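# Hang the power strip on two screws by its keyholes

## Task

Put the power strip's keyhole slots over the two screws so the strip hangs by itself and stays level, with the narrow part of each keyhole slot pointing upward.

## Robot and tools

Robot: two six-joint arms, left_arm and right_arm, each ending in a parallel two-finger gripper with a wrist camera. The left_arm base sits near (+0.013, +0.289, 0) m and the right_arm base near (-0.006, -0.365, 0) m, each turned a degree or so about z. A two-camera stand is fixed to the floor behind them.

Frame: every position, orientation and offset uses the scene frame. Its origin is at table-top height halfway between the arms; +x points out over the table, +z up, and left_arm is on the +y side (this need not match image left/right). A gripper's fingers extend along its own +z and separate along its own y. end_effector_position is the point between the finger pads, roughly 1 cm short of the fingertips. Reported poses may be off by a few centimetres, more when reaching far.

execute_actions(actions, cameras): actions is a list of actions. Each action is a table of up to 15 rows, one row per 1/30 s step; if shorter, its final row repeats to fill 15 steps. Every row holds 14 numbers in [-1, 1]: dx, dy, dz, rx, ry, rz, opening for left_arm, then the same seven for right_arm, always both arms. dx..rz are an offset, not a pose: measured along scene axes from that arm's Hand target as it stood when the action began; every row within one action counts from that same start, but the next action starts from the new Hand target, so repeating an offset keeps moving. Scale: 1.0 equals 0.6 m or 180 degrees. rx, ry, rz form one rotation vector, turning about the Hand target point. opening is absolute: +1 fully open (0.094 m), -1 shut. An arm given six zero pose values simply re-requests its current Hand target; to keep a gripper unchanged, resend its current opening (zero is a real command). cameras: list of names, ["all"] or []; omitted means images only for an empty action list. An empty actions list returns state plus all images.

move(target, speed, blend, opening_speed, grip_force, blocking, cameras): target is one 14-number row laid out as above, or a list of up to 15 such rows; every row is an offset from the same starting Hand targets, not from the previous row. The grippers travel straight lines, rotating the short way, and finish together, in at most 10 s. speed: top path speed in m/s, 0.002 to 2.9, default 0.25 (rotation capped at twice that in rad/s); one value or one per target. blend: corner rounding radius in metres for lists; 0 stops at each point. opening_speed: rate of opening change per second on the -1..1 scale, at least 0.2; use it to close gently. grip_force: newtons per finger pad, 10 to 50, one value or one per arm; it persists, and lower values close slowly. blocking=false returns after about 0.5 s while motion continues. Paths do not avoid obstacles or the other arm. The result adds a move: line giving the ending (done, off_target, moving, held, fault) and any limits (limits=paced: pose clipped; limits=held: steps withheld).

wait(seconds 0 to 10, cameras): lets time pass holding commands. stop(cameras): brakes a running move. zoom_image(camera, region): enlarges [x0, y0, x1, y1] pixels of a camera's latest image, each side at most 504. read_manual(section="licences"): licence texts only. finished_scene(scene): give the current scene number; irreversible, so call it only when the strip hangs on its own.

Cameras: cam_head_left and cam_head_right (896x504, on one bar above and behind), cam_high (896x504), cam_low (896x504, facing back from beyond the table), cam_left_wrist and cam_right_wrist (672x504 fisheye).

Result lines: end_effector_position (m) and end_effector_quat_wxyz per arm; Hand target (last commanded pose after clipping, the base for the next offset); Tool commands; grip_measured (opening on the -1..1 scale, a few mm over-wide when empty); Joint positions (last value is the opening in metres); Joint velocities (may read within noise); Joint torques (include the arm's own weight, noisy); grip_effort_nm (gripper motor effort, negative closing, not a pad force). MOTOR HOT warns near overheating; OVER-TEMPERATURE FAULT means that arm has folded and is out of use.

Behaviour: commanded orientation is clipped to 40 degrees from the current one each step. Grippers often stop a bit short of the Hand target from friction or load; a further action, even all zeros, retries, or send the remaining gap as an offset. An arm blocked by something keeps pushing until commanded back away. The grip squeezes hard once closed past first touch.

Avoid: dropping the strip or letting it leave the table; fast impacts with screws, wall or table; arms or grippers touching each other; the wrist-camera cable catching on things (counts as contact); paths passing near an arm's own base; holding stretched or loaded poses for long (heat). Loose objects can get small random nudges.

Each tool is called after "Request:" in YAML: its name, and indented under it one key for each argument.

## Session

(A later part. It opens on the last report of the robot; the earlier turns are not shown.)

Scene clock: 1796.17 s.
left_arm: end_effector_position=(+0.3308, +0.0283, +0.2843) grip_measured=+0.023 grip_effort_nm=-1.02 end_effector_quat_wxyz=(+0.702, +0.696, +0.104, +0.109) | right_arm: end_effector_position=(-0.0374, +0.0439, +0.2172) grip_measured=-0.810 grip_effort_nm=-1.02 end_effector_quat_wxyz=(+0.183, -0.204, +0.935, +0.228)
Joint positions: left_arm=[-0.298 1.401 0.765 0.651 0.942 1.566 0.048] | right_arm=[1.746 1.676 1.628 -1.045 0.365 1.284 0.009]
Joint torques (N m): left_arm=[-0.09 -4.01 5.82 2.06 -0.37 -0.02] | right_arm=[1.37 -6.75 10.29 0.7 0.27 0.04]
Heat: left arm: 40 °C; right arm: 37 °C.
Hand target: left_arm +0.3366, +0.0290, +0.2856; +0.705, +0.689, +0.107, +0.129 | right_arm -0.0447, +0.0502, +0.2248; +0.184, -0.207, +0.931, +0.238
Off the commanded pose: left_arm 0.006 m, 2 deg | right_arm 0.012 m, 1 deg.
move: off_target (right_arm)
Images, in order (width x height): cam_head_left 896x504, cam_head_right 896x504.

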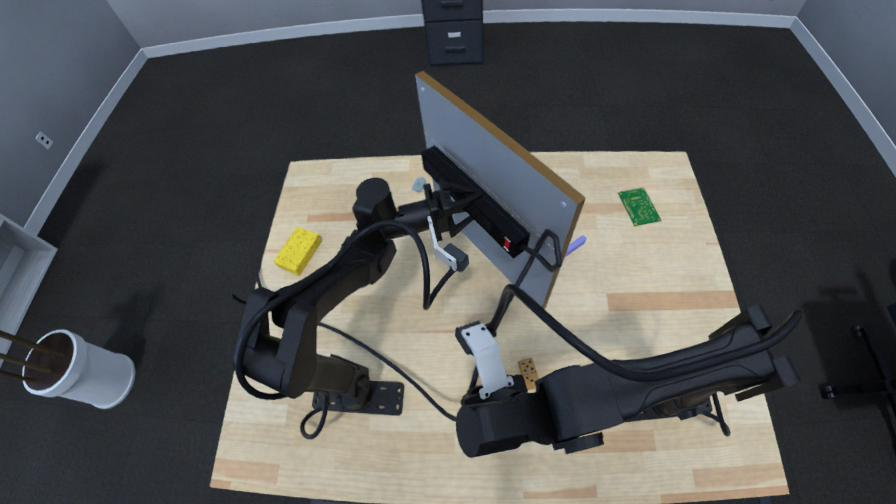

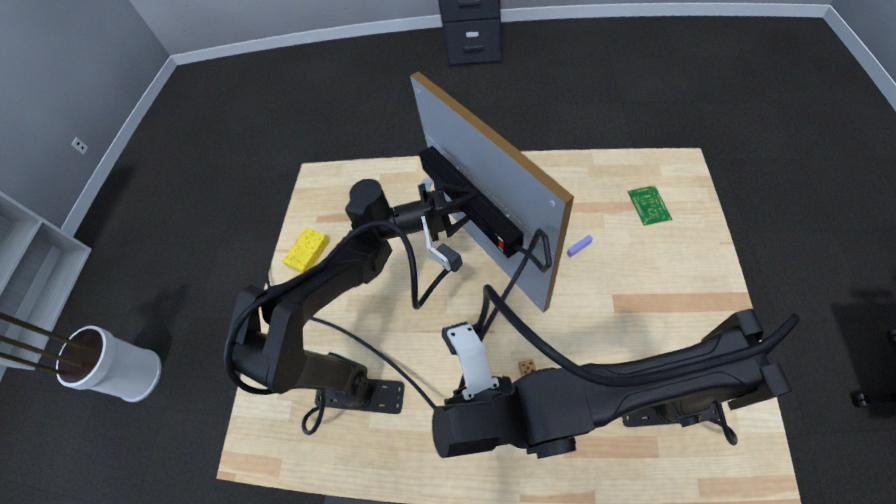

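Request:
move:
  target:
    - [0,0,0,0,0,0,-0.3,0.125,-0.217,0.392,0.148,-0.075,0,-1]
  speed: 0.2
  cameras: ["cam_head_left","cam_head_right","cam_high"]

Request:
zoom_image:
  camera: "cam_head_left"
  region: [410, 140, 580, 310]

Request:
zoom_image:
  camera: "cam_head_right"
  region: [410, 140, 580, 310]

Scene clock: 1811.03 s.
left_arm: end_effector_position=(+0.3351, +0.0295, +0.2867) grip_measured=+0.023 grip_effort_nm=-1.02 end_effector_quat_wxyz=(+0.702, +0.693, +0.108, +0.124) | right_arm: end_effector_position=(+0.0256, -0.0729, +0.4393) grip_measured=-0.810 grip_effort_nm=-1.02 end_effector_quat_wxyz=(+0.328, -0.203, +0.835, +0.392)
Joint positions: left_arm=[-0.299 1.401 0.765 0.664 0.915 1.569 0.048] | right_arm=[1.759 1.259 1.911 -1.271 0.604 1.019 0.009]
Joint torques (N m): left_arm=[-0.13 -3.85 5.72 1.99 -0.17 -0.03] | right_arm=[-0.27 -4.25 8.28 1.42 0.32 0.01]
Heat: left arm: 42 °C; right arm: 38 °C.
Hand target: left_arm +0.3365, +0.0289, +0.2855; +0.705, +0.689, +0.107, +0.129 | right_arm +0.0304, -0.0801, +0.4601; +0.334, -0.185, +0.824, +0.420
Off the commanded pose: left_arm 0.002 m, 1 deg | right_arm 0.022 m, 4 deg.
move: off_target (right_arm)
Images, in order (width x height): cam_head_left 896x504, cam_head_right 896x504, cam_high 896x504.

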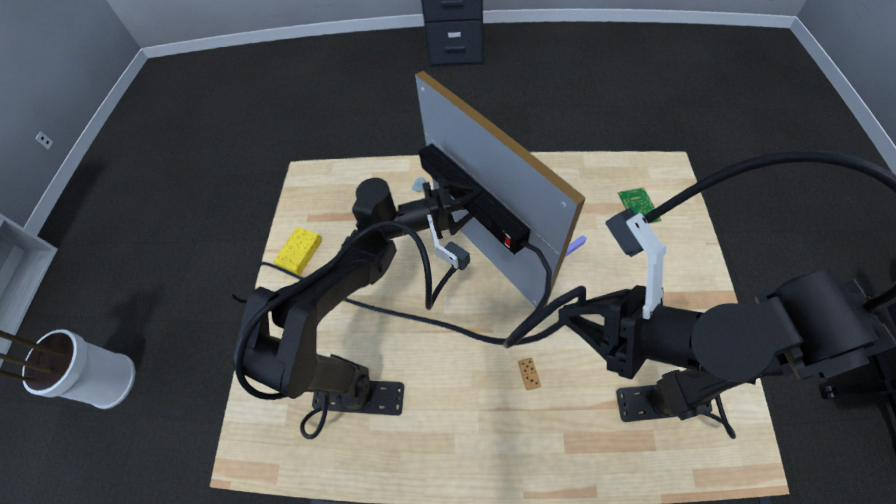

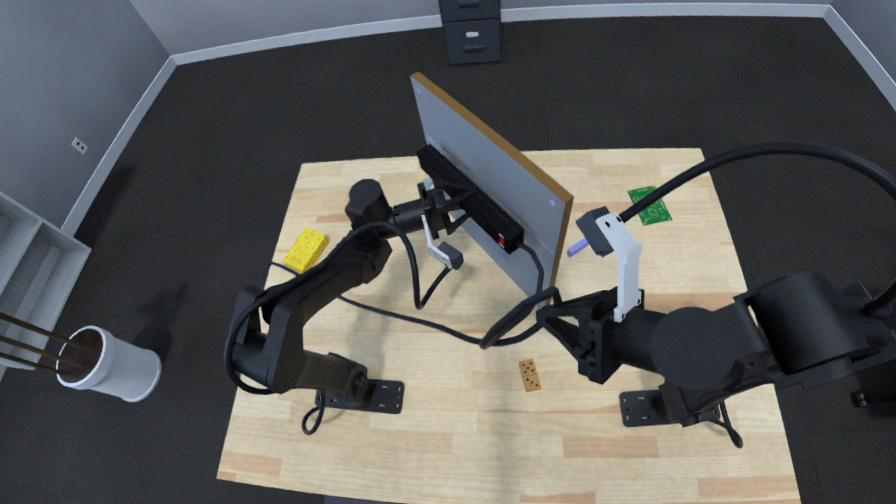

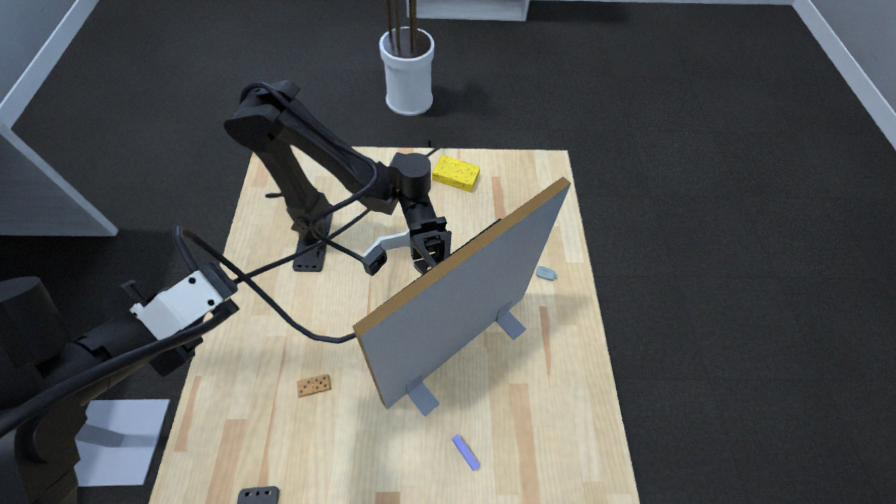

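Scaled by 2.965 from the camera's 896x504 image, which has a finer 1280x720 frame.

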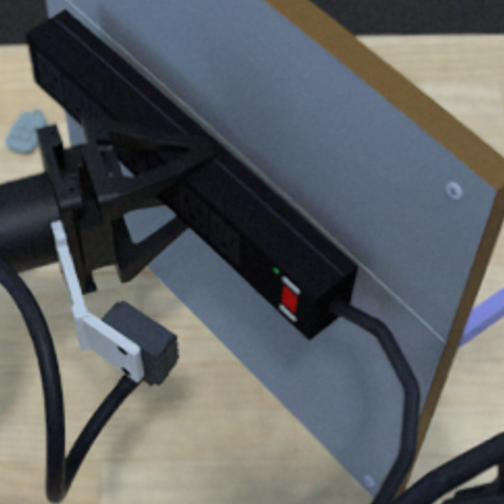

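Scaled by 2.965 from the camera's 896x504 image, which has a finer 1280x720 frame.

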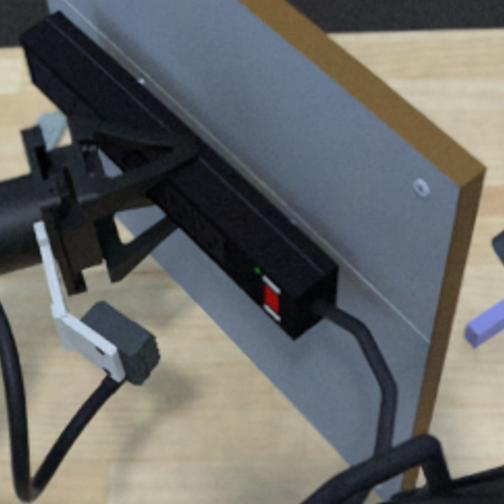

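Request:
zoom_image:
  camera: "cam_head_left"
  region: [415, 140, 535, 260]

Request:
zoom_image:
  camera: "cam_head_right"
  region: [410, 140, 530, 260]

Scaled by 4.200 from the camera's 896x504 image, which has a finer 1280x720 frame.

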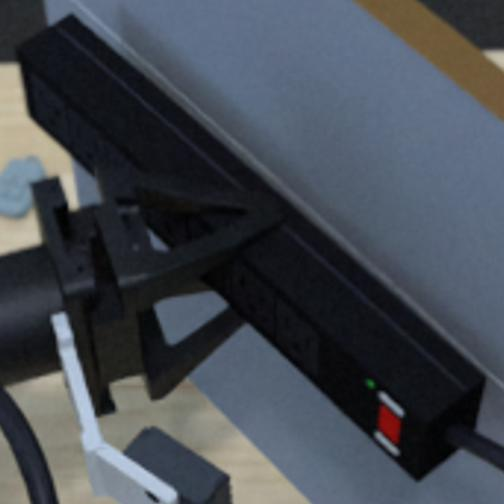

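Scaled by 4.200 from the camera's 896x504 image, which has a finer 1280x720 frame.

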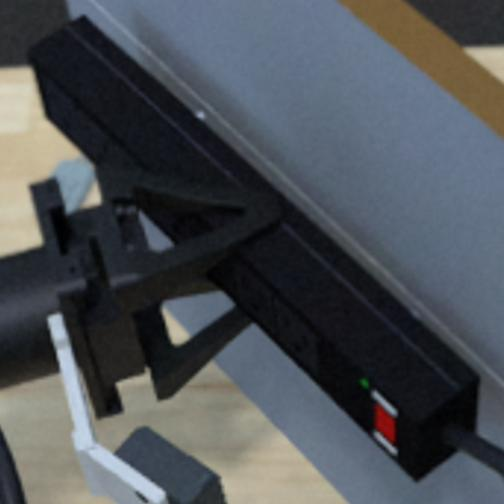

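Request:
move:
  target:
    - [0.0085,-0.016,-0.005,-0.002,0.006,0,-0.3,0,0,0,0,0,0,-1]
  speed: 0.04

Scene clock: 1828.50 s.
left_arm: end_effector_position=(+0.3365, +0.0203, +0.2754) grip_measured=+0.023 grip_effort_nm=-1.02 end_effector_quat_wxyz=(+0.700, +0.697, +0.111, +0.111) | right_arm: end_effector_position=(+0.0258, -0.0732, +0.4390) grip_measured=-0.810 grip_effort_nm=-1.02 end_effector_quat_wxyz=(+0.329, -0.204, +0.835, +0.391)
Joint positions: left_arm=[-0.323 1.439 0.765 0.68 0.904 1.565 0.048] | right_arm=[1.759 1.259 1.911 -1.273 0.605 1.018 0.009]
Joint torques (N m): left_arm=[-0.32 -4.42 7.27 2.08 -0.23 -0.12] | right_arm=[-0.27 -4.27 8.27 1.43 0.31 0]
Heat: left arm: 43 °C; right arm: 37 °C.
Hand target: left_arm +0.3416, +0.0194, +0.2826; +0.706, +0.688, +0.114, +0.123 | right_arm +0.0303, -0.0801, +0.4601; +0.334, -0.185, +0.824, +0.420
Off the commanded pose: left_arm 0.009 m, 2 deg | right_arm 0.023 m, 4 deg.
move: off_target (right_arm)

Request:
move:
  target:
    - [0.003,0.002,0.047,0.0,0.0,0,-0.3,0,0,0,0,0,0,-1]
  speed: 0.04

Scene clock: 1836.23 s.
left_arm: end_effector_position=(+0.3410, +0.0187, +0.2788) grip_measured=+0.023 grip_effort_nm=-1.02 end_effector_quat_wxyz=(+0.692, +0.704, +0.125, +0.097) | right_arm: end_effector_position=(+0.0259, -0.0732, +0.4390) grip_measured=-0.810 grip_effort_nm=-1.02 end_effector_quat_wxyz=(+0.329, -0.204, +0.835, +0.391)
Joint positions: left_arm=[-0.323 1.439 0.814 0.588 0.904 1.563 0.048] | right_arm=[1.759 1.259 1.911 -1.273 0.606 1.018 0.009]
Joint torques (N m): left_arm=[0.08 -7.58 10.44 1.71 -0.16 -0.16] | right_arm=[-0.27 -4.25 8.28 1.43 0.3 0]
Heat: left arm: 42 °C; right arm: 37 °C.
Hand target: left_arm +0.3434, +0.0206, +0.3108; +0.706, +0.688, +0.114, +0.123 | right_arm +0.0304, -0.0801, +0.4601; +0.334, -0.185, +0.824, +0.420
Off the commanded pose: left_arm 0.032 m, 4 deg | right_arm 0.023 m, 4 deg.
move: off_target (left_arm, right_arm)

Request:
move:
  target:
    - [0.001,-0.002,-0.003,0.0036,-0.011,0,-0.3,0,0,0,0,0,0,-1]
  speed: 0.04

Scene clock: 1840.60 s.
left_arm: end_effector_position=(+0.3403, +0.0189, +0.2804) grip_measured=+0.023 grip_effort_nm=-1.02 end_effector_quat_wxyz=(+0.692, +0.705, +0.117, +0.105) | right_arm: end_effector_position=(+0.0259, -0.0732, +0.4390) grip_measured=-0.810 grip_effort_nm=-1.02 end_effector_quat_wxyz=(+0.329, -0.204, +0.835, +0.391)
Joint positions: left_arm=[-0.323 1.435 0.814 0.587 0.904 1.582 0.048] | right_arm=[1.759 1.259 1.911 -1.273 0.606 1.018 0.009]
Joint torques (N m): left_arm=[-0.02 -6.71 10.14 1.84 -0.17 -0.01] | right_arm=[-0.28 -4.26 8.27 1.44 0.3 0]
Heat: left arm: 42 °C; right arm: 37 °C.
Hand target: left_arm +0.3440, +0.0194, +0.3091; +0.704, +0.690, +0.101, +0.135 | right_arm +0.0304, -0.0801, +0.4601; +0.334, -0.185, +0.824, +0.420
Off the commanded pose: left_arm 0.029 m, 5 deg | right_arm 0.023 m, 4 deg.
move: off_target (left_arm, right_arm)

Request:
move:
  target:
    - [0.012,-0.008,-0.008,0.0013,-0.0042,0,-0.3,0,0,0,0,0,0,-1]
  speed: 0.03

Scene clock: 1844.73 s.
left_arm: end_effector_position=(+0.3423, +0.0179, +0.2833) grip_measured=+0.023 grip_effort_nm=-1.02 end_effector_quat_wxyz=(+0.693, +0.704, +0.110, +0.112) | right_arm: end_effector_position=(+0.0259, -0.0732, +0.4390) grip_measured=-0.810 grip_effort_nm=-1.02 end_effector_quat_wxyz=(+0.329, -0.204, +0.835, +0.391)
Joint positions: left_arm=[-0.325 1.441 0.825 0.593 0.902 1.595 0.048] | right_arm=[1.759 1.259 1.911 -1.273 0.606 1.018 0.009]
Joint torques (N m): left_arm=[-0.43 -4.45 10.63 2.07 -0.22 -0.04] | right_arm=[-0.28 -4.27 8.28 1.44 0.3 0]
Heat: left arm: 42 °C; right arm: 37 °C.
Hand target: left_arm +0.3512, +0.0145, +0.3042; +0.703, +0.690, +0.096, +0.140 | right_arm +0.0304, -0.0801, +0.4601; +0.334, -0.185, +0.824, +0.420
Off the commanded pose: left_arm 0.023 m, 4 deg | right_arm 0.023 m, 4 deg.
move: off_target (left_arm, right_arm)

Request:
move:
  target:
    - [0.0,0.0,-0.03,-0.0024,0.0073,0,-0.3,0,0,0,0,0,0,-1]
  speed: 0.03

Scene clock: 1850.50 s.
left_arm: end_effector_position=(+0.3403, +0.0154, +0.2837) grip_measured=+0.023 grip_effort_nm=-1.02 end_effector_quat_wxyz=(+0.699, +0.700, +0.096, +0.108) | right_arm: end_effector_position=(+0.0259, -0.0732, +0.4390) grip_measured=-0.810 grip_effort_nm=-1.02 end_effector_quat_wxyz=(+0.329, -0.204, +0.835, +0.391)
Joint positions: left_arm=[-0.325 1.46 0.822 0.64 0.93 1.586 0.048] | right_arm=[1.759 1.259 1.911 -1.273 0.606 1.018 0.009]
Joint torques (N m): left_arm=[-0.5 -3.54 6.64 2.24 -0.48 -0.07] | right_arm=[-0.29 -4.25 8.27 1.44 0.3 0]
Heat: left arm: 42 °C; right arm: 37 °C.
Hand target: left_arm +0.3512, +0.0146, +0.2863; +0.705, +0.689, +0.105, +0.132 | right_arm +0.0304, -0.0801, +0.4601; +0.334, -0.185, +0.824, +0.420
Off the commanded pose: left_arm 0.011 m, 3 deg | right_arm 0.023 m, 4 deg.
move: off_target (left_arm, right_arm)

Request:
move:
  target:
    - [0.007,0.005,-0.010,-0.0017,0.0053,0,-0.3,0,0,0,0,0,0,-1]
  speed: 0.03

Scene clock: 1856.97 s.
left_arm: end_effector_position=(+0.3405, +0.0156, +0.2828) grip_measured=+0.023 grip_effort_nm=-1.02 end_effector_quat_wxyz=(+0.705, +0.696, +0.087, +0.105) | right_arm: end_effector_position=(+0.0259, -0.0732, +0.4390) grip_measured=-0.810 grip_effort_nm=-1.03 end_effector_quat_wxyz=(+0.329, -0.204, +0.835, +0.391)
Joint positions: left_arm=[-0.318 1.48 0.816 0.692 0.952 1.57 0.048] | right_arm=[1.759 1.259 1.911 -1.273 0.606 1.018 0.009]
Joint torques (N m): left_arm=[0.16 -3.34 6.57 2.02 -0.57 -0.11] | right_arm=[-0.25 -4.26 8.28 1.44 0.3 0]
Heat: left arm: 43 °C; right arm: 37 °C.
Hand target: left_arm +0.3555, +0.0176, +0.2801; +0.706, +0.688, +0.111, +0.125 | right_arm +0.0304, -0.0801, +0.4601; +0.334, -0.185, +0.824, +0.420
Off the commanded pose: left_arm 0.015 m, 4 deg | right_arm 0.023 m, 4 deg.
move: off_target (left_arm, right_arm)

Request:
move:
  target:
    - [0.0,0.0,-0.01,-0.0015,0.006,0.004,-0.3,0,0,0,0,0,0,-1]
  speed: 0.03

Request:
move:
  target:
    - [0.0,0.0,-0.008,-0.001,0.004,0.003,-0.3,0,0,0,0,0,0,-1]
  speed: 0.03

Scene clock: 1863.33 s.
left_arm: end_effector_position=(+0.3407, +0.0162, +0.2823) grip_measured=+0.023 grip_effort_nm=-1.02 end_effector_quat_wxyz=(+0.709, +0.691, +0.087, +0.110) | right_arm: end_effector_position=(+0.0259, -0.0732, +0.4390) grip_measured=-0.810 grip_effort_nm=-1.02 end_effector_quat_wxyz=(+0.329, -0.204, +0.835, +0.391)
Joint positions: left_arm=[-0.318 1.484 0.801 0.733 0.946 1.559 0.048] | right_arm=[1.759 1.259 1.911 -1.273 0.606 1.018 0.009]
Joint torques (N m): left_arm=[-0.23 -3.62 5.79 1.82 -0.69 -0.13] | right_arm=[-0.27 -4.25 8.28 1.44 0.31 0]
Heat: left arm: 43 °C; right arm: 37 °C.
Hand target: left_arm +0.3554, +0.0176, +0.2742; +0.705, +0.687, +0.122, +0.123 | right_arm +0.0304, -0.0801, +0.4601; +0.334, -0.185, +0.824, +0.420
Off the commanded pose: left_arm 0.017 m, 4 deg | right_arm 0.023 m, 4 deg.
move: off_target (left_arm, right_arm)

Scene clock: 1864.23 s.
left_arm: end_effector_position=(+0.3414, +0.0172, +0.2817) grip_measured=+0.023 grip_effort_nm=-1.02 end_effector_quat_wxyz=(+0.712, +0.687, +0.089, +0.115) | right_arm: end_effector_position=(+0.0259, -0.0732, +0.4390) grip_measured=-0.810 grip_effort_nm=-1.02 end_effector_quat_wxyz=(+0.329, -0.204, +0.835, +0.391)
Joint positions: left_arm=[-0.318 1.487 0.788 0.765 0.935 1.549 0.048] | right_arm=[1.759 1.259 1.911 -1.273 0.606 1.018 0.009]
Joint torques (N m): left_arm=[-0.38 -3.63 5.55 1.65 -0.74 -0.16] | right_arm=[-0.25 -4.25 8.28 1.44 0.3 0]
Heat: left arm: 43 °C; right arm: 37 °C.
Hand target: left_arm +0.3555, +0.0175, +0.2694; +0.705, +0.686, +0.130, +0.122 | right_arm +0.0304, -0.0801, +0.4601; +0.334, -0.185, +0.824, +0.420
Off the commanded pose: left_arm 0.019 m, 5 deg | right_arm 0.023 m, 4 deg.
move: off_target (left_arm, right_arm)

Request:
execute_actions:
  actions: []

Request:
zoom_image:
  camera: "cam_head_left"
  region: [410, 140, 540, 270]

Request:
zoom_image:
  camera: "cam_head_right"
  region: [410, 140, 540, 270]

Scene clock: 1888.83 s.
left_arm: end_effector_position=(+0.3413, +0.0172, +0.2816) grip_measured=+0.023 grip_effort_nm=-1.02 end_effector_quat_wxyz=(+0.712, +0.687, +0.089, +0.115) | right_arm: end_effector_position=(+0.0259, -0.0732, +0.4390) grip_measured=-0.810 grip_effort_nm=-1.02 end_effector_quat_wxyz=(+0.329, -0.204, +0.835, +0.391)
Joint positions: left_arm=[-0.318 1.487 0.788 0.765 0.935 1.549 0.048] | right_arm=[1.759 1.259 1.911 -1.273 0.606 1.018 0.009]
Joint velocities: within noise
Joint torques (N m): left_arm=[-0.49 -3.47 5.49 1.63 -0.73 -0.15] | right_arm=[-0.25 -4.25 8.28 1.43 0.3 0]
Heat: left arm: 41 °C; right arm: 37 °C.
Hand target: left_arm +0.3554, +0.0176, +0.2693; +0.705, +0.686, +0.130, +0.122 | right_arm +0.0304, -0.0801, +0.4601; +0.334, -0.185, +0.824, +0.420
Tool commands: left_gripper/opening=-0.3 right_gripper/opening=-1.0
Off the commanded pose: left_arm 0.019 m, 5 deg | right_arm 0.023 m, 4 deg.
camera_calibration:
cam_left_wrist: T_world_to_cam=[[0.0842748, -0.0487883, -0.995247, 0.25861], [0.625847, 0.779806, 0.0147679, -0.191728], [0.77538, -0.624117, 0.096252, -0.17442], [0, 0, 0, 1]] pos_world=[0.23344, 0.0532694, 0.277]
cam_right_wrist: T_world_to_cam=[[0.59514, -0.577518, -0.558822, 0.191836], [-0.796619, -0.515573, -0.315569, 0.163039], [-0.105867, 0.632976, -0.766899, 0.491558], [0, 0, 0, 1]] pos_world=[0.0677503, -0.116296, 0.535628]

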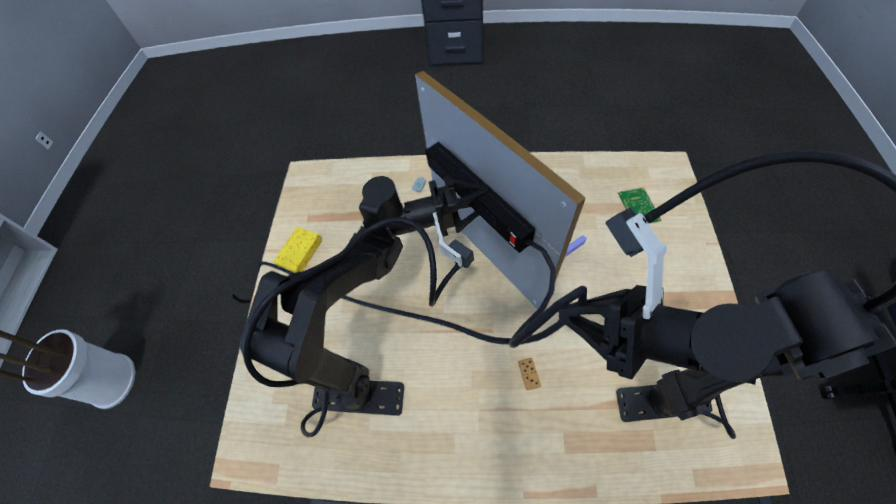

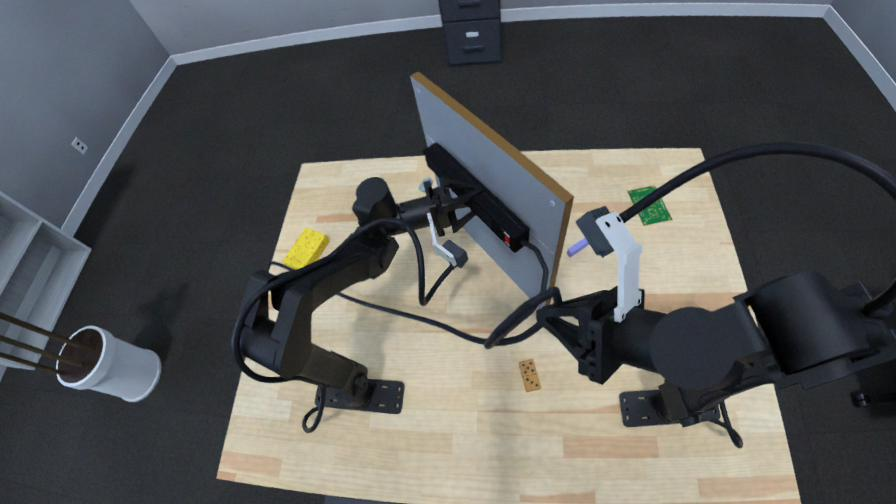

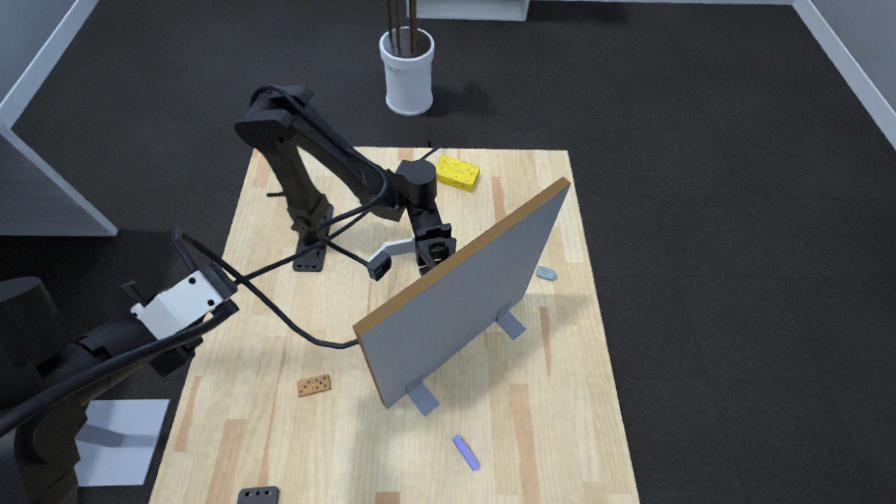

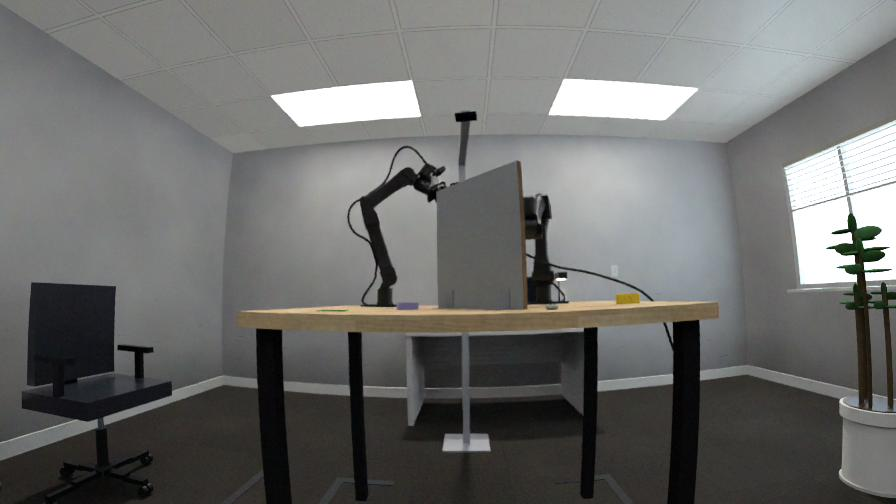

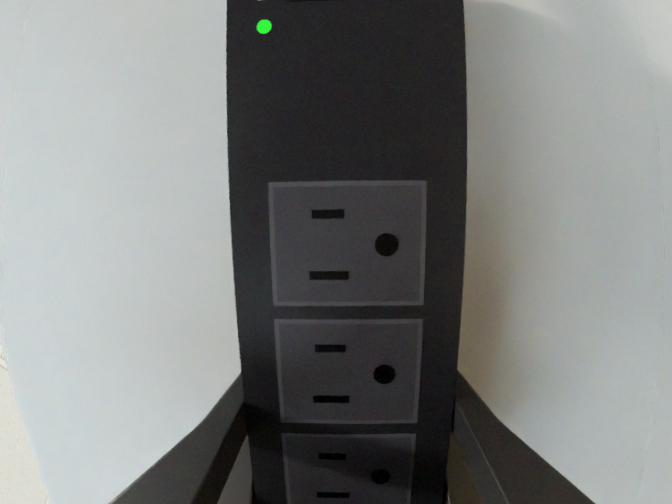

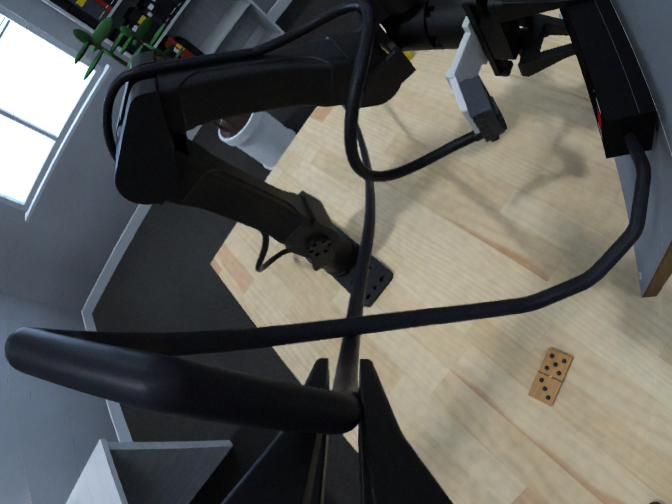

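Scaled by 3.877 from the camera's 896x504 image, which has a finer 1280x720 frame.

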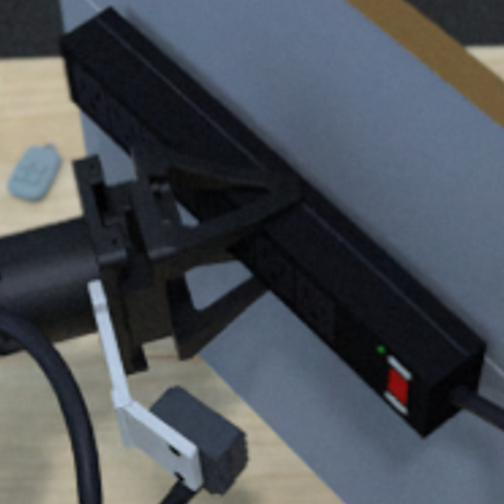

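Scaled by 3.877 from the camera's 896x504 image, which has a finer 1280x720 frame.

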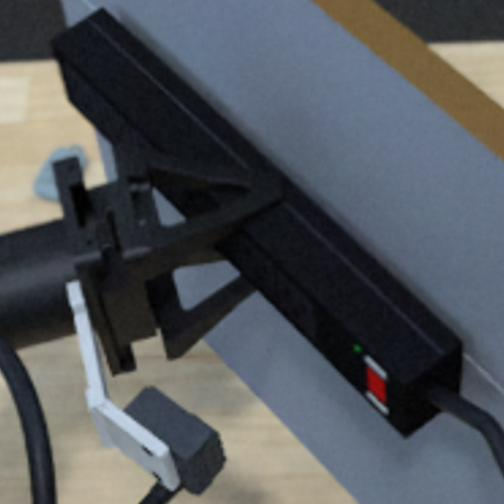

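Request:
move:
  target: [-0.0021,0.0026,0,-0.0038,0.0121,0,-0.3,0,0,0,0,0,0,-1]
  speed: 0.03

Scene clock: 1909.77 s.
left_arm: end_effector_position=(+0.3414, +0.0174, +0.2817) grip_measured=+0.023 grip_effort_nm=-1.02 end_effector_quat_wxyz=(+0.713, +0.686, +0.094, +0.111) | right_arm: end_effector_position=(+0.0259, -0.0732, +0.4390) grip_measured=-0.810 grip_effort_nm=-1.02 end_effector_quat_wxyz=(+0.329, -0.204, +0.835, +0.391)
Joint positions: left_arm=[-0.318 1.487 0.785 0.771 0.933 1.534 0.048] | right_arm=[1.759 1.259 1.911 -1.273 0.606 1.018 0.009]
Joint torques (N m): left_arm=[-0.2 -4.12 5.35 1.56 -0.68 -0.36] | right_arm=[-0.27 -4.26 8.28 1.44 0.3 0]
Heat: left arm: 40 °C; right arm: 37 °C.
Hand target: left_arm +0.3541, +0.0191, +0.2693; +0.707, +0.684, +0.144, +0.108 | right_arm +0.0304, -0.0801, +0.4601; +0.334, -0.185, +0.824, +0.420
Off the commanded pose: left_arm 0.018 m, 6 deg | right_arm 0.023 m, 4 deg.
move: off_target (left_arm, right_arm)

Request:
move:
  target: [-0.0042,0.0053,-0.004,-0.0035,0.0111,0.003,-0.3,0,0,0,0,0,0,-1]
  speed: 0.03

Scene clock: 1914.27 s.
left_arm: end_effector_position=(+0.3424, +0.0192, +0.2725) grip_measured=+0.023 grip_effort_nm=-1.02 end_effector_quat_wxyz=(+0.711, +0.685, +0.128, +0.090) | right_arm: end_effector_position=(+0.0260, -0.0733, +0.4390) grip_measured=-0.810 grip_effort_nm=-1.03 end_effector_quat_wxyz=(+0.329, -0.204, +0.835, +0.391)
Joint positions: left_arm=[-0.318 1.487 0.762 0.772 0.914 1.475 0.048] | right_arm=[1.759 1.259 1.911 -1.273 0.606 1.018 0.009]
Joint torques (N m): left_arm=[-0.03 -4.94 5.56 1.62 -0.57 -0.13] | right_arm=[-0.27 -4.25 8.28 1.44 0.29 0]
Heat: left arm: 40 °C; right arm: 37 °C.
Hand target: left_arm +0.3517, +0.0223, +0.2670; +0.707, +0.681, +0.160, +0.099 | right_arm +0.0304, -0.0801, +0.4601; +0.334, -0.185, +0.824, +0.420
Off the commanded pose: left_arm 0.011 m, 4 deg | right_arm 0.023 m, 4 deg.
move: off_target (left_arm, right_arm)

Request:
move:
  target:
    - [-0.0255,0.0046,0.085,0.0094,-0.0296,-0.01,-0.3,0,0,0,0,0,0,-1]
    - [-0.0220,0.0002,0.031,0.0094,-0.0296,-0.01,-0.3,0,0,0,0,0,0,-1]
  speed: 0.04

Request:
execute_actions:
  actions: []
  cameras: ["cam_head_left","cam_head_right"]

Request:
zoom_image:
  camera: "cam_head_left"
  region: [410, 140, 540, 270]

Request:
zoom_image:
  camera: "cam_head_right"
  region: [410, 140, 540, 270]

Scene clock: 1935.67 s.
left_arm: end_effector_position=(+0.3373, +0.0230, +0.2852) grip_measured=+0.023 grip_effort_nm=-1.02 end_effector_quat_wxyz=(+0.702, +0.694, +0.116, +0.114) | right_arm: end_effector_position=(+0.0260, -0.0733, +0.4391) grip_measured=-0.810 grip_effort_nm=-1.02 end_effector_quat_wxyz=(+0.329, -0.204, +0.835, +0.390)
Joint positions: left_arm=[-0.318 1.418 0.781 0.654 0.897 1.554 0.048] | right_arm=[1.759 1.259 1.911 -1.273 0.606 1.018 0.009]
Joint torques (N m): left_arm=[-0.24 -4.37 5.9 2 -0.11 -0.03] | right_arm=[-0.27 -4.26 8.28 1.44 0.3 0]
Heat: left arm: 40 °C; right arm: 37 °C.
Hand target: left_arm +0.3384, +0.0224, +0.2856; +0.705, +0.689, +0.115, +0.121 | right_arm +0.0304, -0.0801, +0.4601; +0.334, -0.185, +0.824, +0.420
Off the commanded pose: left_arm 0.001 m, 1 deg | right_arm 0.023 m, 4 deg.
move: off_target (right_arm)

Scene clock: 1935.67 s.
left_arm: end_effector_position=(+0.3373, +0.0230, +0.2852) grip_measured=+0.023 grip_effort_nm=-1.02 end_effector_quat_wxyz=(+0.702, +0.694, +0.116, +0.114) | right_arm: end_effector_position=(+0.0260, -0.0733, +0.4391) grip_measured=-0.810 grip_effort_nm=-1.02 end_effector_quat_wxyz=(+0.329, -0.204, +0.835, +0.390)
Joint positions: left_arm=[-0.318 1.418 0.781 0.654 0.897 1.554 0.048] | right_arm=[1.759 1.259 1.911 -1.273 0.606 1.018 0.009]
Joint velocities: within noise
Joint torques (N m): left_arm=[-0.24 -4.37 5.9 2 -0.11 -0.03] | right_arm=[-0.27 -4.26 8.28 1.44 0.3 0]
Heat: left arm: 40 °C; right arm: 37 °C.
Hand target: left_arm +0.3384, +0.0224, +0.2856; +0.705, +0.689, +0.115, +0.121 | right_arm +0.0304, -0.0801, +0.4601; +0.334, -0.185, +0.824, +0.420
Tool commands: left_gripper/opening=-0.3 right_gripper/opening=-1.0
Off the commanded pose: left_arm 0.001 m, 1 deg | right_arm 0.023 m, 4 deg.
Images, in order (width x height): cam_head_left 896x504, cam_head_right 896x504.

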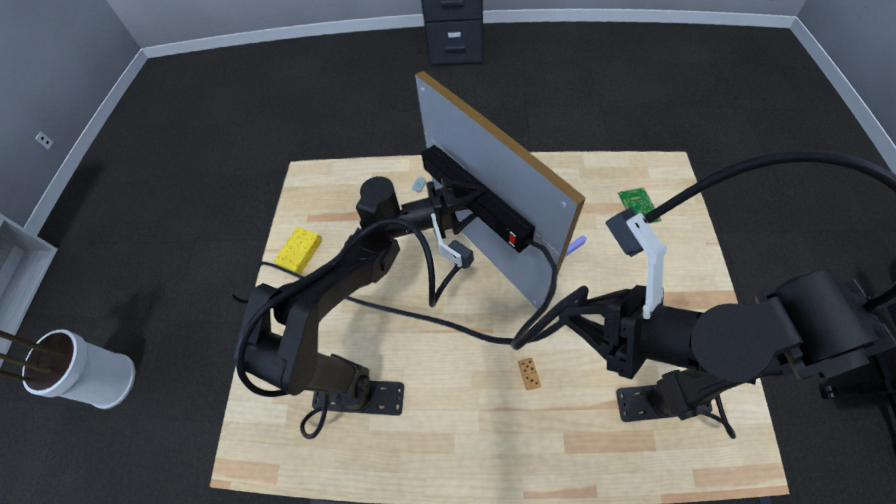

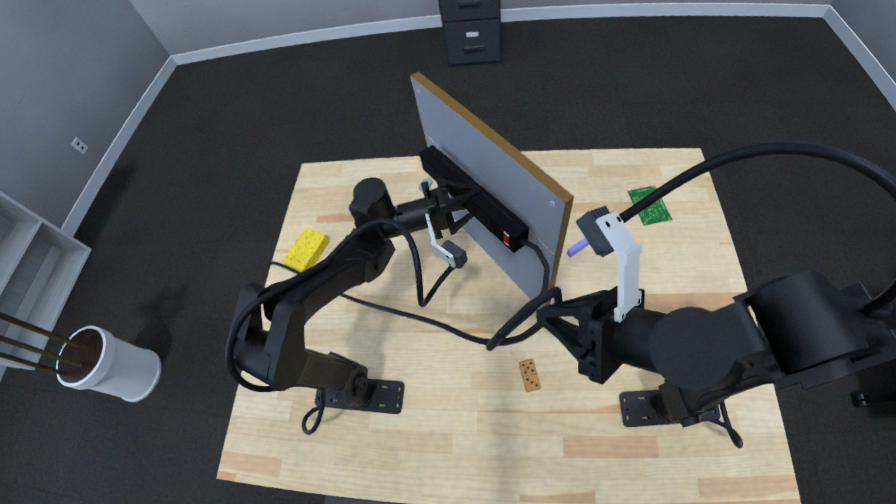

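Scaled by 3.877 from the camera's 896x504 image, which has a finer 1280x720 frame.

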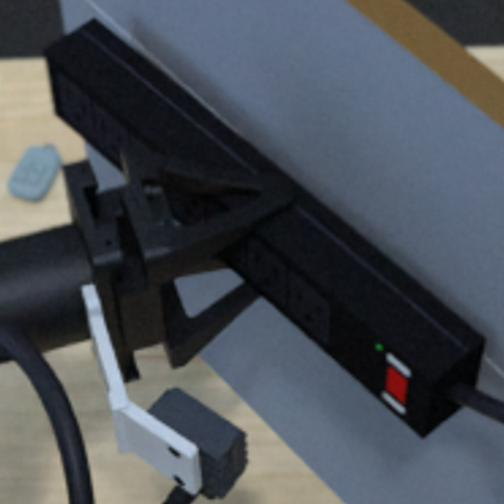

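Scaled by 3.877 from the camera's 896x504 image, which has a finer 1280x720 frame.

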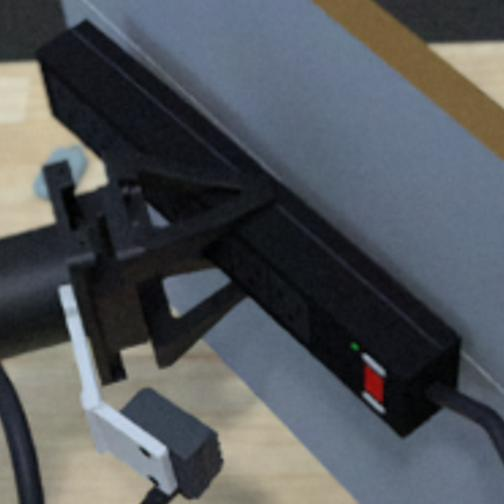

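Request:
move:
  target: [0.0148,-0.0095,0,-0.0014,0.0045,0,-0.3,0,0,0,0,0,0,-1]
  speed: 0.04

Scene clock: 2029.33 s.
left_arm: end_effector_position=(+0.3409, +0.0189, +0.2722) grip_measured=+0.023 grip_effort_nm=-1.02 end_effector_quat_wxyz=(+0.696, +0.700, +0.124, +0.101) | right_arm: end_effector_position=(+0.0260, -0.0733, +0.4390) grip_measured=-0.810 grip_effort_nm=-1.02 end_effector_quat_wxyz=(+0.329, -0.204, +0.835, +0.390)
Joint positions: left_arm=[-0.325 1.454 0.781 0.659 0.899 1.552 0.048] | right_arm=[1.759 1.259 1.911 -1.273 0.606 1.018 0.009]
Joint torques (N m): left_arm=[-0.27 -4.46 8.72 2.04 -0.19 -0.16] | right_arm=[-0.28 -4.26 8.29 1.44 0.3 0]
Heat: left arm: 41 °C; right arm: 38 °C.
Hand target: left_arm +0.3474, +0.0168, +0.2856; +0.706, +0.688, +0.120, +0.116 | right_arm +0.0304, -0.0801, +0.4601; +0.334, -0.185, +0.824, +0.420
Off the commanded pose: left_arm 0.015 m, 2 deg | right_arm 0.023 m, 4 deg.
move: off_target (left_arm, right_arm)

Request:
move:
  target: [0.008,-0.0053,0.02,0,0,0,-0.3,0,0,0,0,0,0,-1]
  speed: 0.04

Scene clock: 2036.13 s.
left_arm: end_effector_position=(+0.3409, +0.0176, +0.2731) grip_measured=+0.023 grip_effort_nm=-1.02 end_effector_quat_wxyz=(+0.694, +0.703, +0.126, +0.092) | right_arm: end_effector_position=(+0.0260, -0.0733, +0.4390) grip_measured=-0.810 grip_effort_nm=-1.02 end_effector_quat_wxyz=(+0.329, -0.204, +0.835, +0.390)
Joint positions: left_arm=[-0.325 1.454 0.8 0.619 0.909 1.552 0.048] | right_arm=[1.759 1.259 1.911 -1.273 0.606 1.018 0.009]
Joint torques (N m): left_arm=[-0.59 -4.6 11.38 1.95 -0.31 -0.16] | right_arm=[-0.28 -4.25 8.27 1.44 0.3 0]
Heat: left arm: 42 °C; right arm: 38 °C.
Hand target: left_arm +0.3522, +0.0136, +0.2977; +0.706, +0.688, +0.120, +0.117 | right_arm +0.0304, -0.0801, +0.4601; +0.334, -0.185, +0.824, +0.420
Off the commanded pose: left_arm 0.027 m, 4 deg | right_arm 0.023 m, 4 deg.
move: off_target (left_arm, right_arm)

Request:
move:
  target: [0.002,-0.0013,0.012,-0.0021,-0.0079,0,-0.3,0,0,0,0,0,0,-1]
  speed: 0.03

Scene clock: 2042.13 s.
left_arm: end_effector_position=(+0.3408, +0.0174, +0.2733) grip_measured=+0.023 grip_effort_nm=-1.02 end_effector_quat_wxyz=(+0.693, +0.704, +0.127, +0.090) | right_arm: end_effector_position=(+0.0260, -0.0733, +0.4390) grip_measured=-0.810 grip_effort_nm=-1.02 end_effector_quat_wxyz=(+0.329, -0.204, +0.835, +0.390)
Joint positions: left_arm=[-0.325 1.454 0.804 0.612 0.911 1.552 0.048] | right_arm=[1.759 1.259 1.911 -1.273 0.606 1.018 0.009]
Joint torques (N m): left_arm=[-0.65 -4.7 12.04 2.13 -0.33 -0.12] | right_arm=[-0.28 -4.26 8.29 1.44 0.29 0]
Heat: left arm: 42 °C; right arm: 38 °C.
Hand target: left_arm +0.3533, +0.0128, +0.3048; +0.710, +0.684, +0.112, +0.125 | right_arm +0.0304, -0.0801, +0.4601; +0.334, -0.185, +0.824, +0.420
Off the commanded pose: left_arm 0.034 m, 5 deg | right_arm 0.023 m, 4 deg.
move: off_target (left_arm, right_arm)

Request:
move:
  target: [0.010,-0.0066,0.008,-0.002,-0.003,0,-0.3,0,0,0,0,0,0,-1]
  speed: 0.03
  cameras: ["cam_head_left","cam_head_right","cam_left_wrist"]

Request:
zoom_image:
  camera: "cam_head_left"
  region: [410, 140, 540, 270]

Scene clock: 2049.87 s.
left_arm: end_effector_position=(+0.3399, +0.0148, +0.2734) grip_measured=+0.023 grip_effort_nm=-1.02 end_effector_quat_wxyz=(+0.693, +0.706, +0.121, +0.082) | right_arm: end_effector_position=(+0.0260, -0.0733, +0.4390) grip_measured=-0.810 grip_effort_nm=-1.02 end_effector_quat_wxyz=(+0.329, -0.204, +0.835, +0.390)
Joint positions: left_arm=[-0.327 1.464 0.815 0.608 0.928 1.552 0.048] | right_arm=[1.759 1.259 1.911 -1.273 0.606 1.018 0.009]
Joint torques (N m): left_arm=[-0.68 -4.14 13.22 2.25 -0.51 -0.19] | right_arm=[-0.28 -4.26 8.27 1.44 0.3 0]
Heat: left arm: 42 °C; right arm: 38 °C.
Hand target: left_arm +0.3594, +0.0089, +0.3095; +0.712, +0.681, +0.109, +0.127 | right_arm +0.0304, -0.0801, +0.4601; +0.334, -0.185, +0.824, +0.420
Off the commanded pose: left_arm 0.041 m, 6 deg | right_arm 0.023 m, 4 deg.
move: off_target (left_arm, right_arm)
camera_calibration:
cam_left_wrist: T_world_to_cam=[[-0.0133948, -0.011115, -0.999849, 0.284428], [0.626544, 0.779199, -0.0170558, -0.180346], [0.779271, -0.626678, -0.00347316, -0.148025], [0, 0, 0, 1]] pos_world=[0.232156, 0.0509226, 0.280795]
Images, in order (width x height): cam_head_left 896x504, cam_head_right 896x504, cam_left_wrist 672x504.

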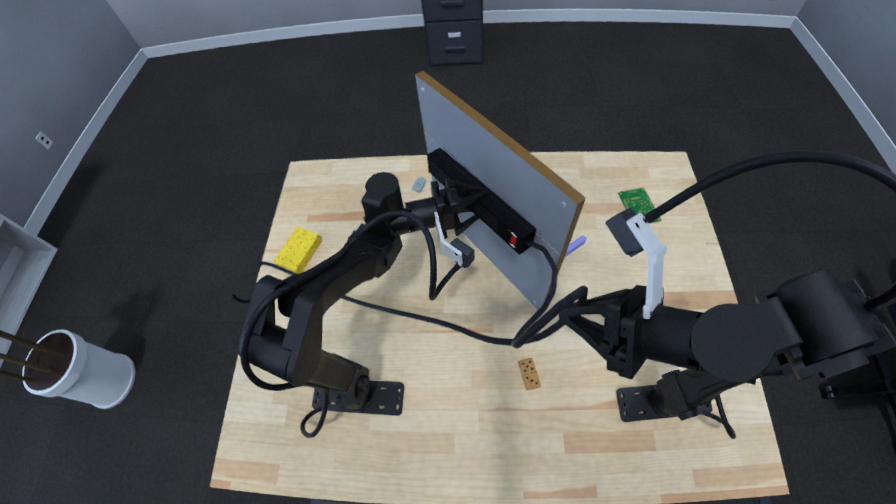

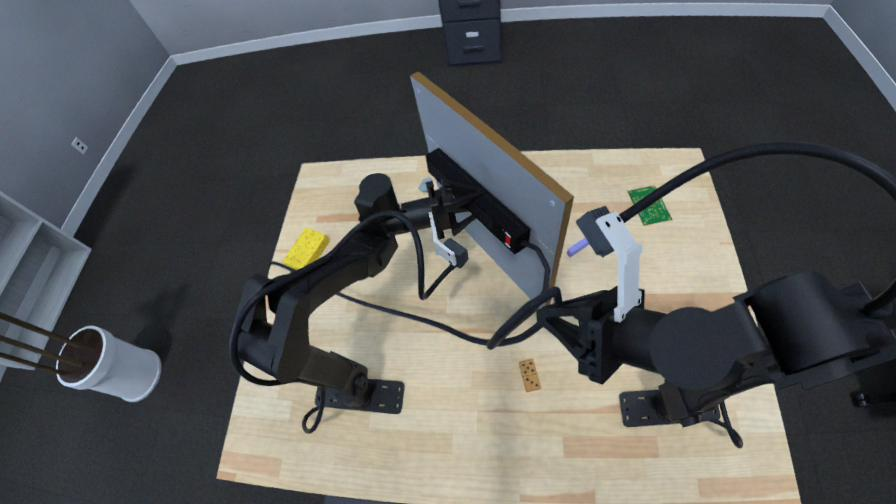

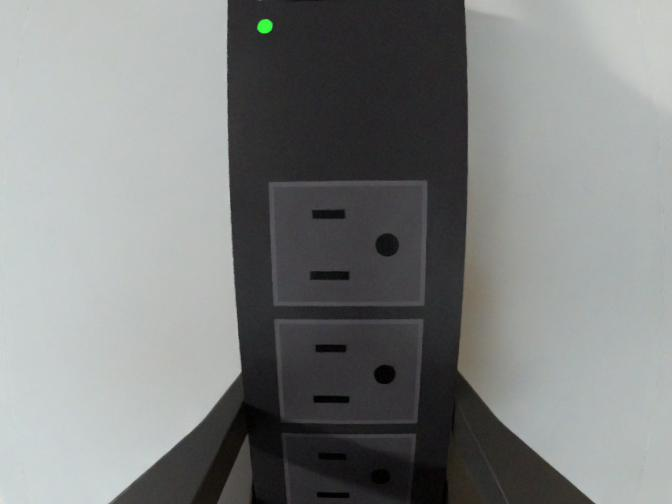

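Scaled by 3.877 from the camera's 896x504 image, which has a finer 1280x720 frame.

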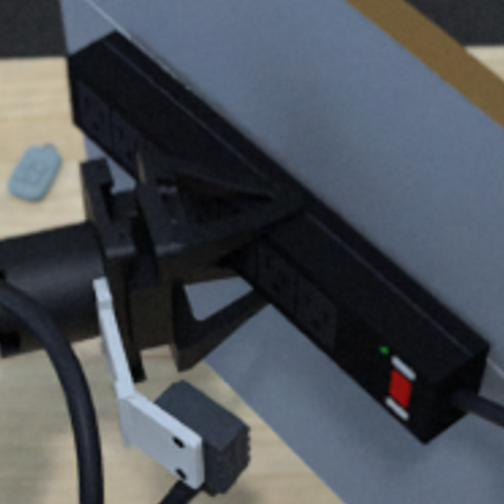

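Request:
move:
  target: [0.0,0.0,-0.033,0.0029,-0.0091,0.008,-0.3,0,0,0,0,0,0,-1]
  speed: 0.03

Scene clock: 2067.33 s.
left_arm: end_effector_position=(+0.3401, +0.0145, +0.2732) grip_measured=+0.023 grip_effort_nm=-1.02 end_effector_quat_wxyz=(+0.695, +0.705, +0.113, +0.084) | right_arm: end_effector_position=(+0.0260, -0.0733, +0.4390) grip_measured=-0.810 grip_effort_nm=-1.02 end_effector_quat_wxyz=(+0.329, -0.204, +0.835, +0.390)
Joint positions: left_arm=[-0.325 1.474 0.815 0.626 0.938 1.558 0.048] | right_arm=[1.759 1.259 1.911 -1.273 0.606 1.018 0.009]
Joint torques (N m): left_arm=[-1.58 -3.47 8.51 2.68 -0.87 0.13] | right_arm=[-0.28 -4.23 8.29 1.43 0.3 0]
Heat: left arm: 43 °C; right arm: 38 °C.
Hand target: left_arm +0.3594, +0.0088, +0.2897; +0.709, +0.681, +0.107, +0.146 | right_arm +0.0304, -0.0801, +0.4601; +0.334, -0.185, +0.824, +0.420
Off the commanded pose: left_arm 0.026 m, 8 deg | right_arm 0.023 m, 4 deg.
move: off_target (left_arm, right_arm)

Request:
move:
  target: [0.0,0.0,-0.02,0.0024,-0.0076,0.005,-0.3,0,0,0,0,0,0,-1]
  speed: 0.03

Scene clock: 2072.20 s.
left_arm: end_effector_position=(+0.3404, +0.0147, +0.2713) grip_measured=+0.023 grip_effort_nm=-1.02 end_effector_quat_wxyz=(+0.702, +0.698, +0.100, +0.098) | right_arm: end_effector_position=(+0.0260, -0.0733, +0.4390) grip_measured=-0.810 grip_effort_nm=-1.03 end_effector_quat_wxyz=(+0.329, -0.204, +0.835, +0.390)
Joint positions: left_arm=[-0.324 1.49 0.791 0.706 0.937 1.561 0.048] | right_arm=[1.759 1.259 1.911 -1.273 0.606 1.018 0.009]
Joint torques (N m): left_arm=[-1.91 -3.11 7.35 2.41 -1.07 0.34] | right_arm=[-0.28 -4.26 8.28 1.44 0.3 0]
Heat: left arm: 45 °C; right arm: 38 °C.
Hand target: left_arm +0.3594, +0.0088, +0.2778; +0.707, +0.681, +0.103, +0.161 | right_arm +0.0304, -0.0801, +0.4601; +0.334, -0.185, +0.824, +0.420
Off the commanded pose: left_arm 0.021 m, 7 deg | right_arm 0.023 m, 4 deg.
move: off_target (left_arm, right_arm)


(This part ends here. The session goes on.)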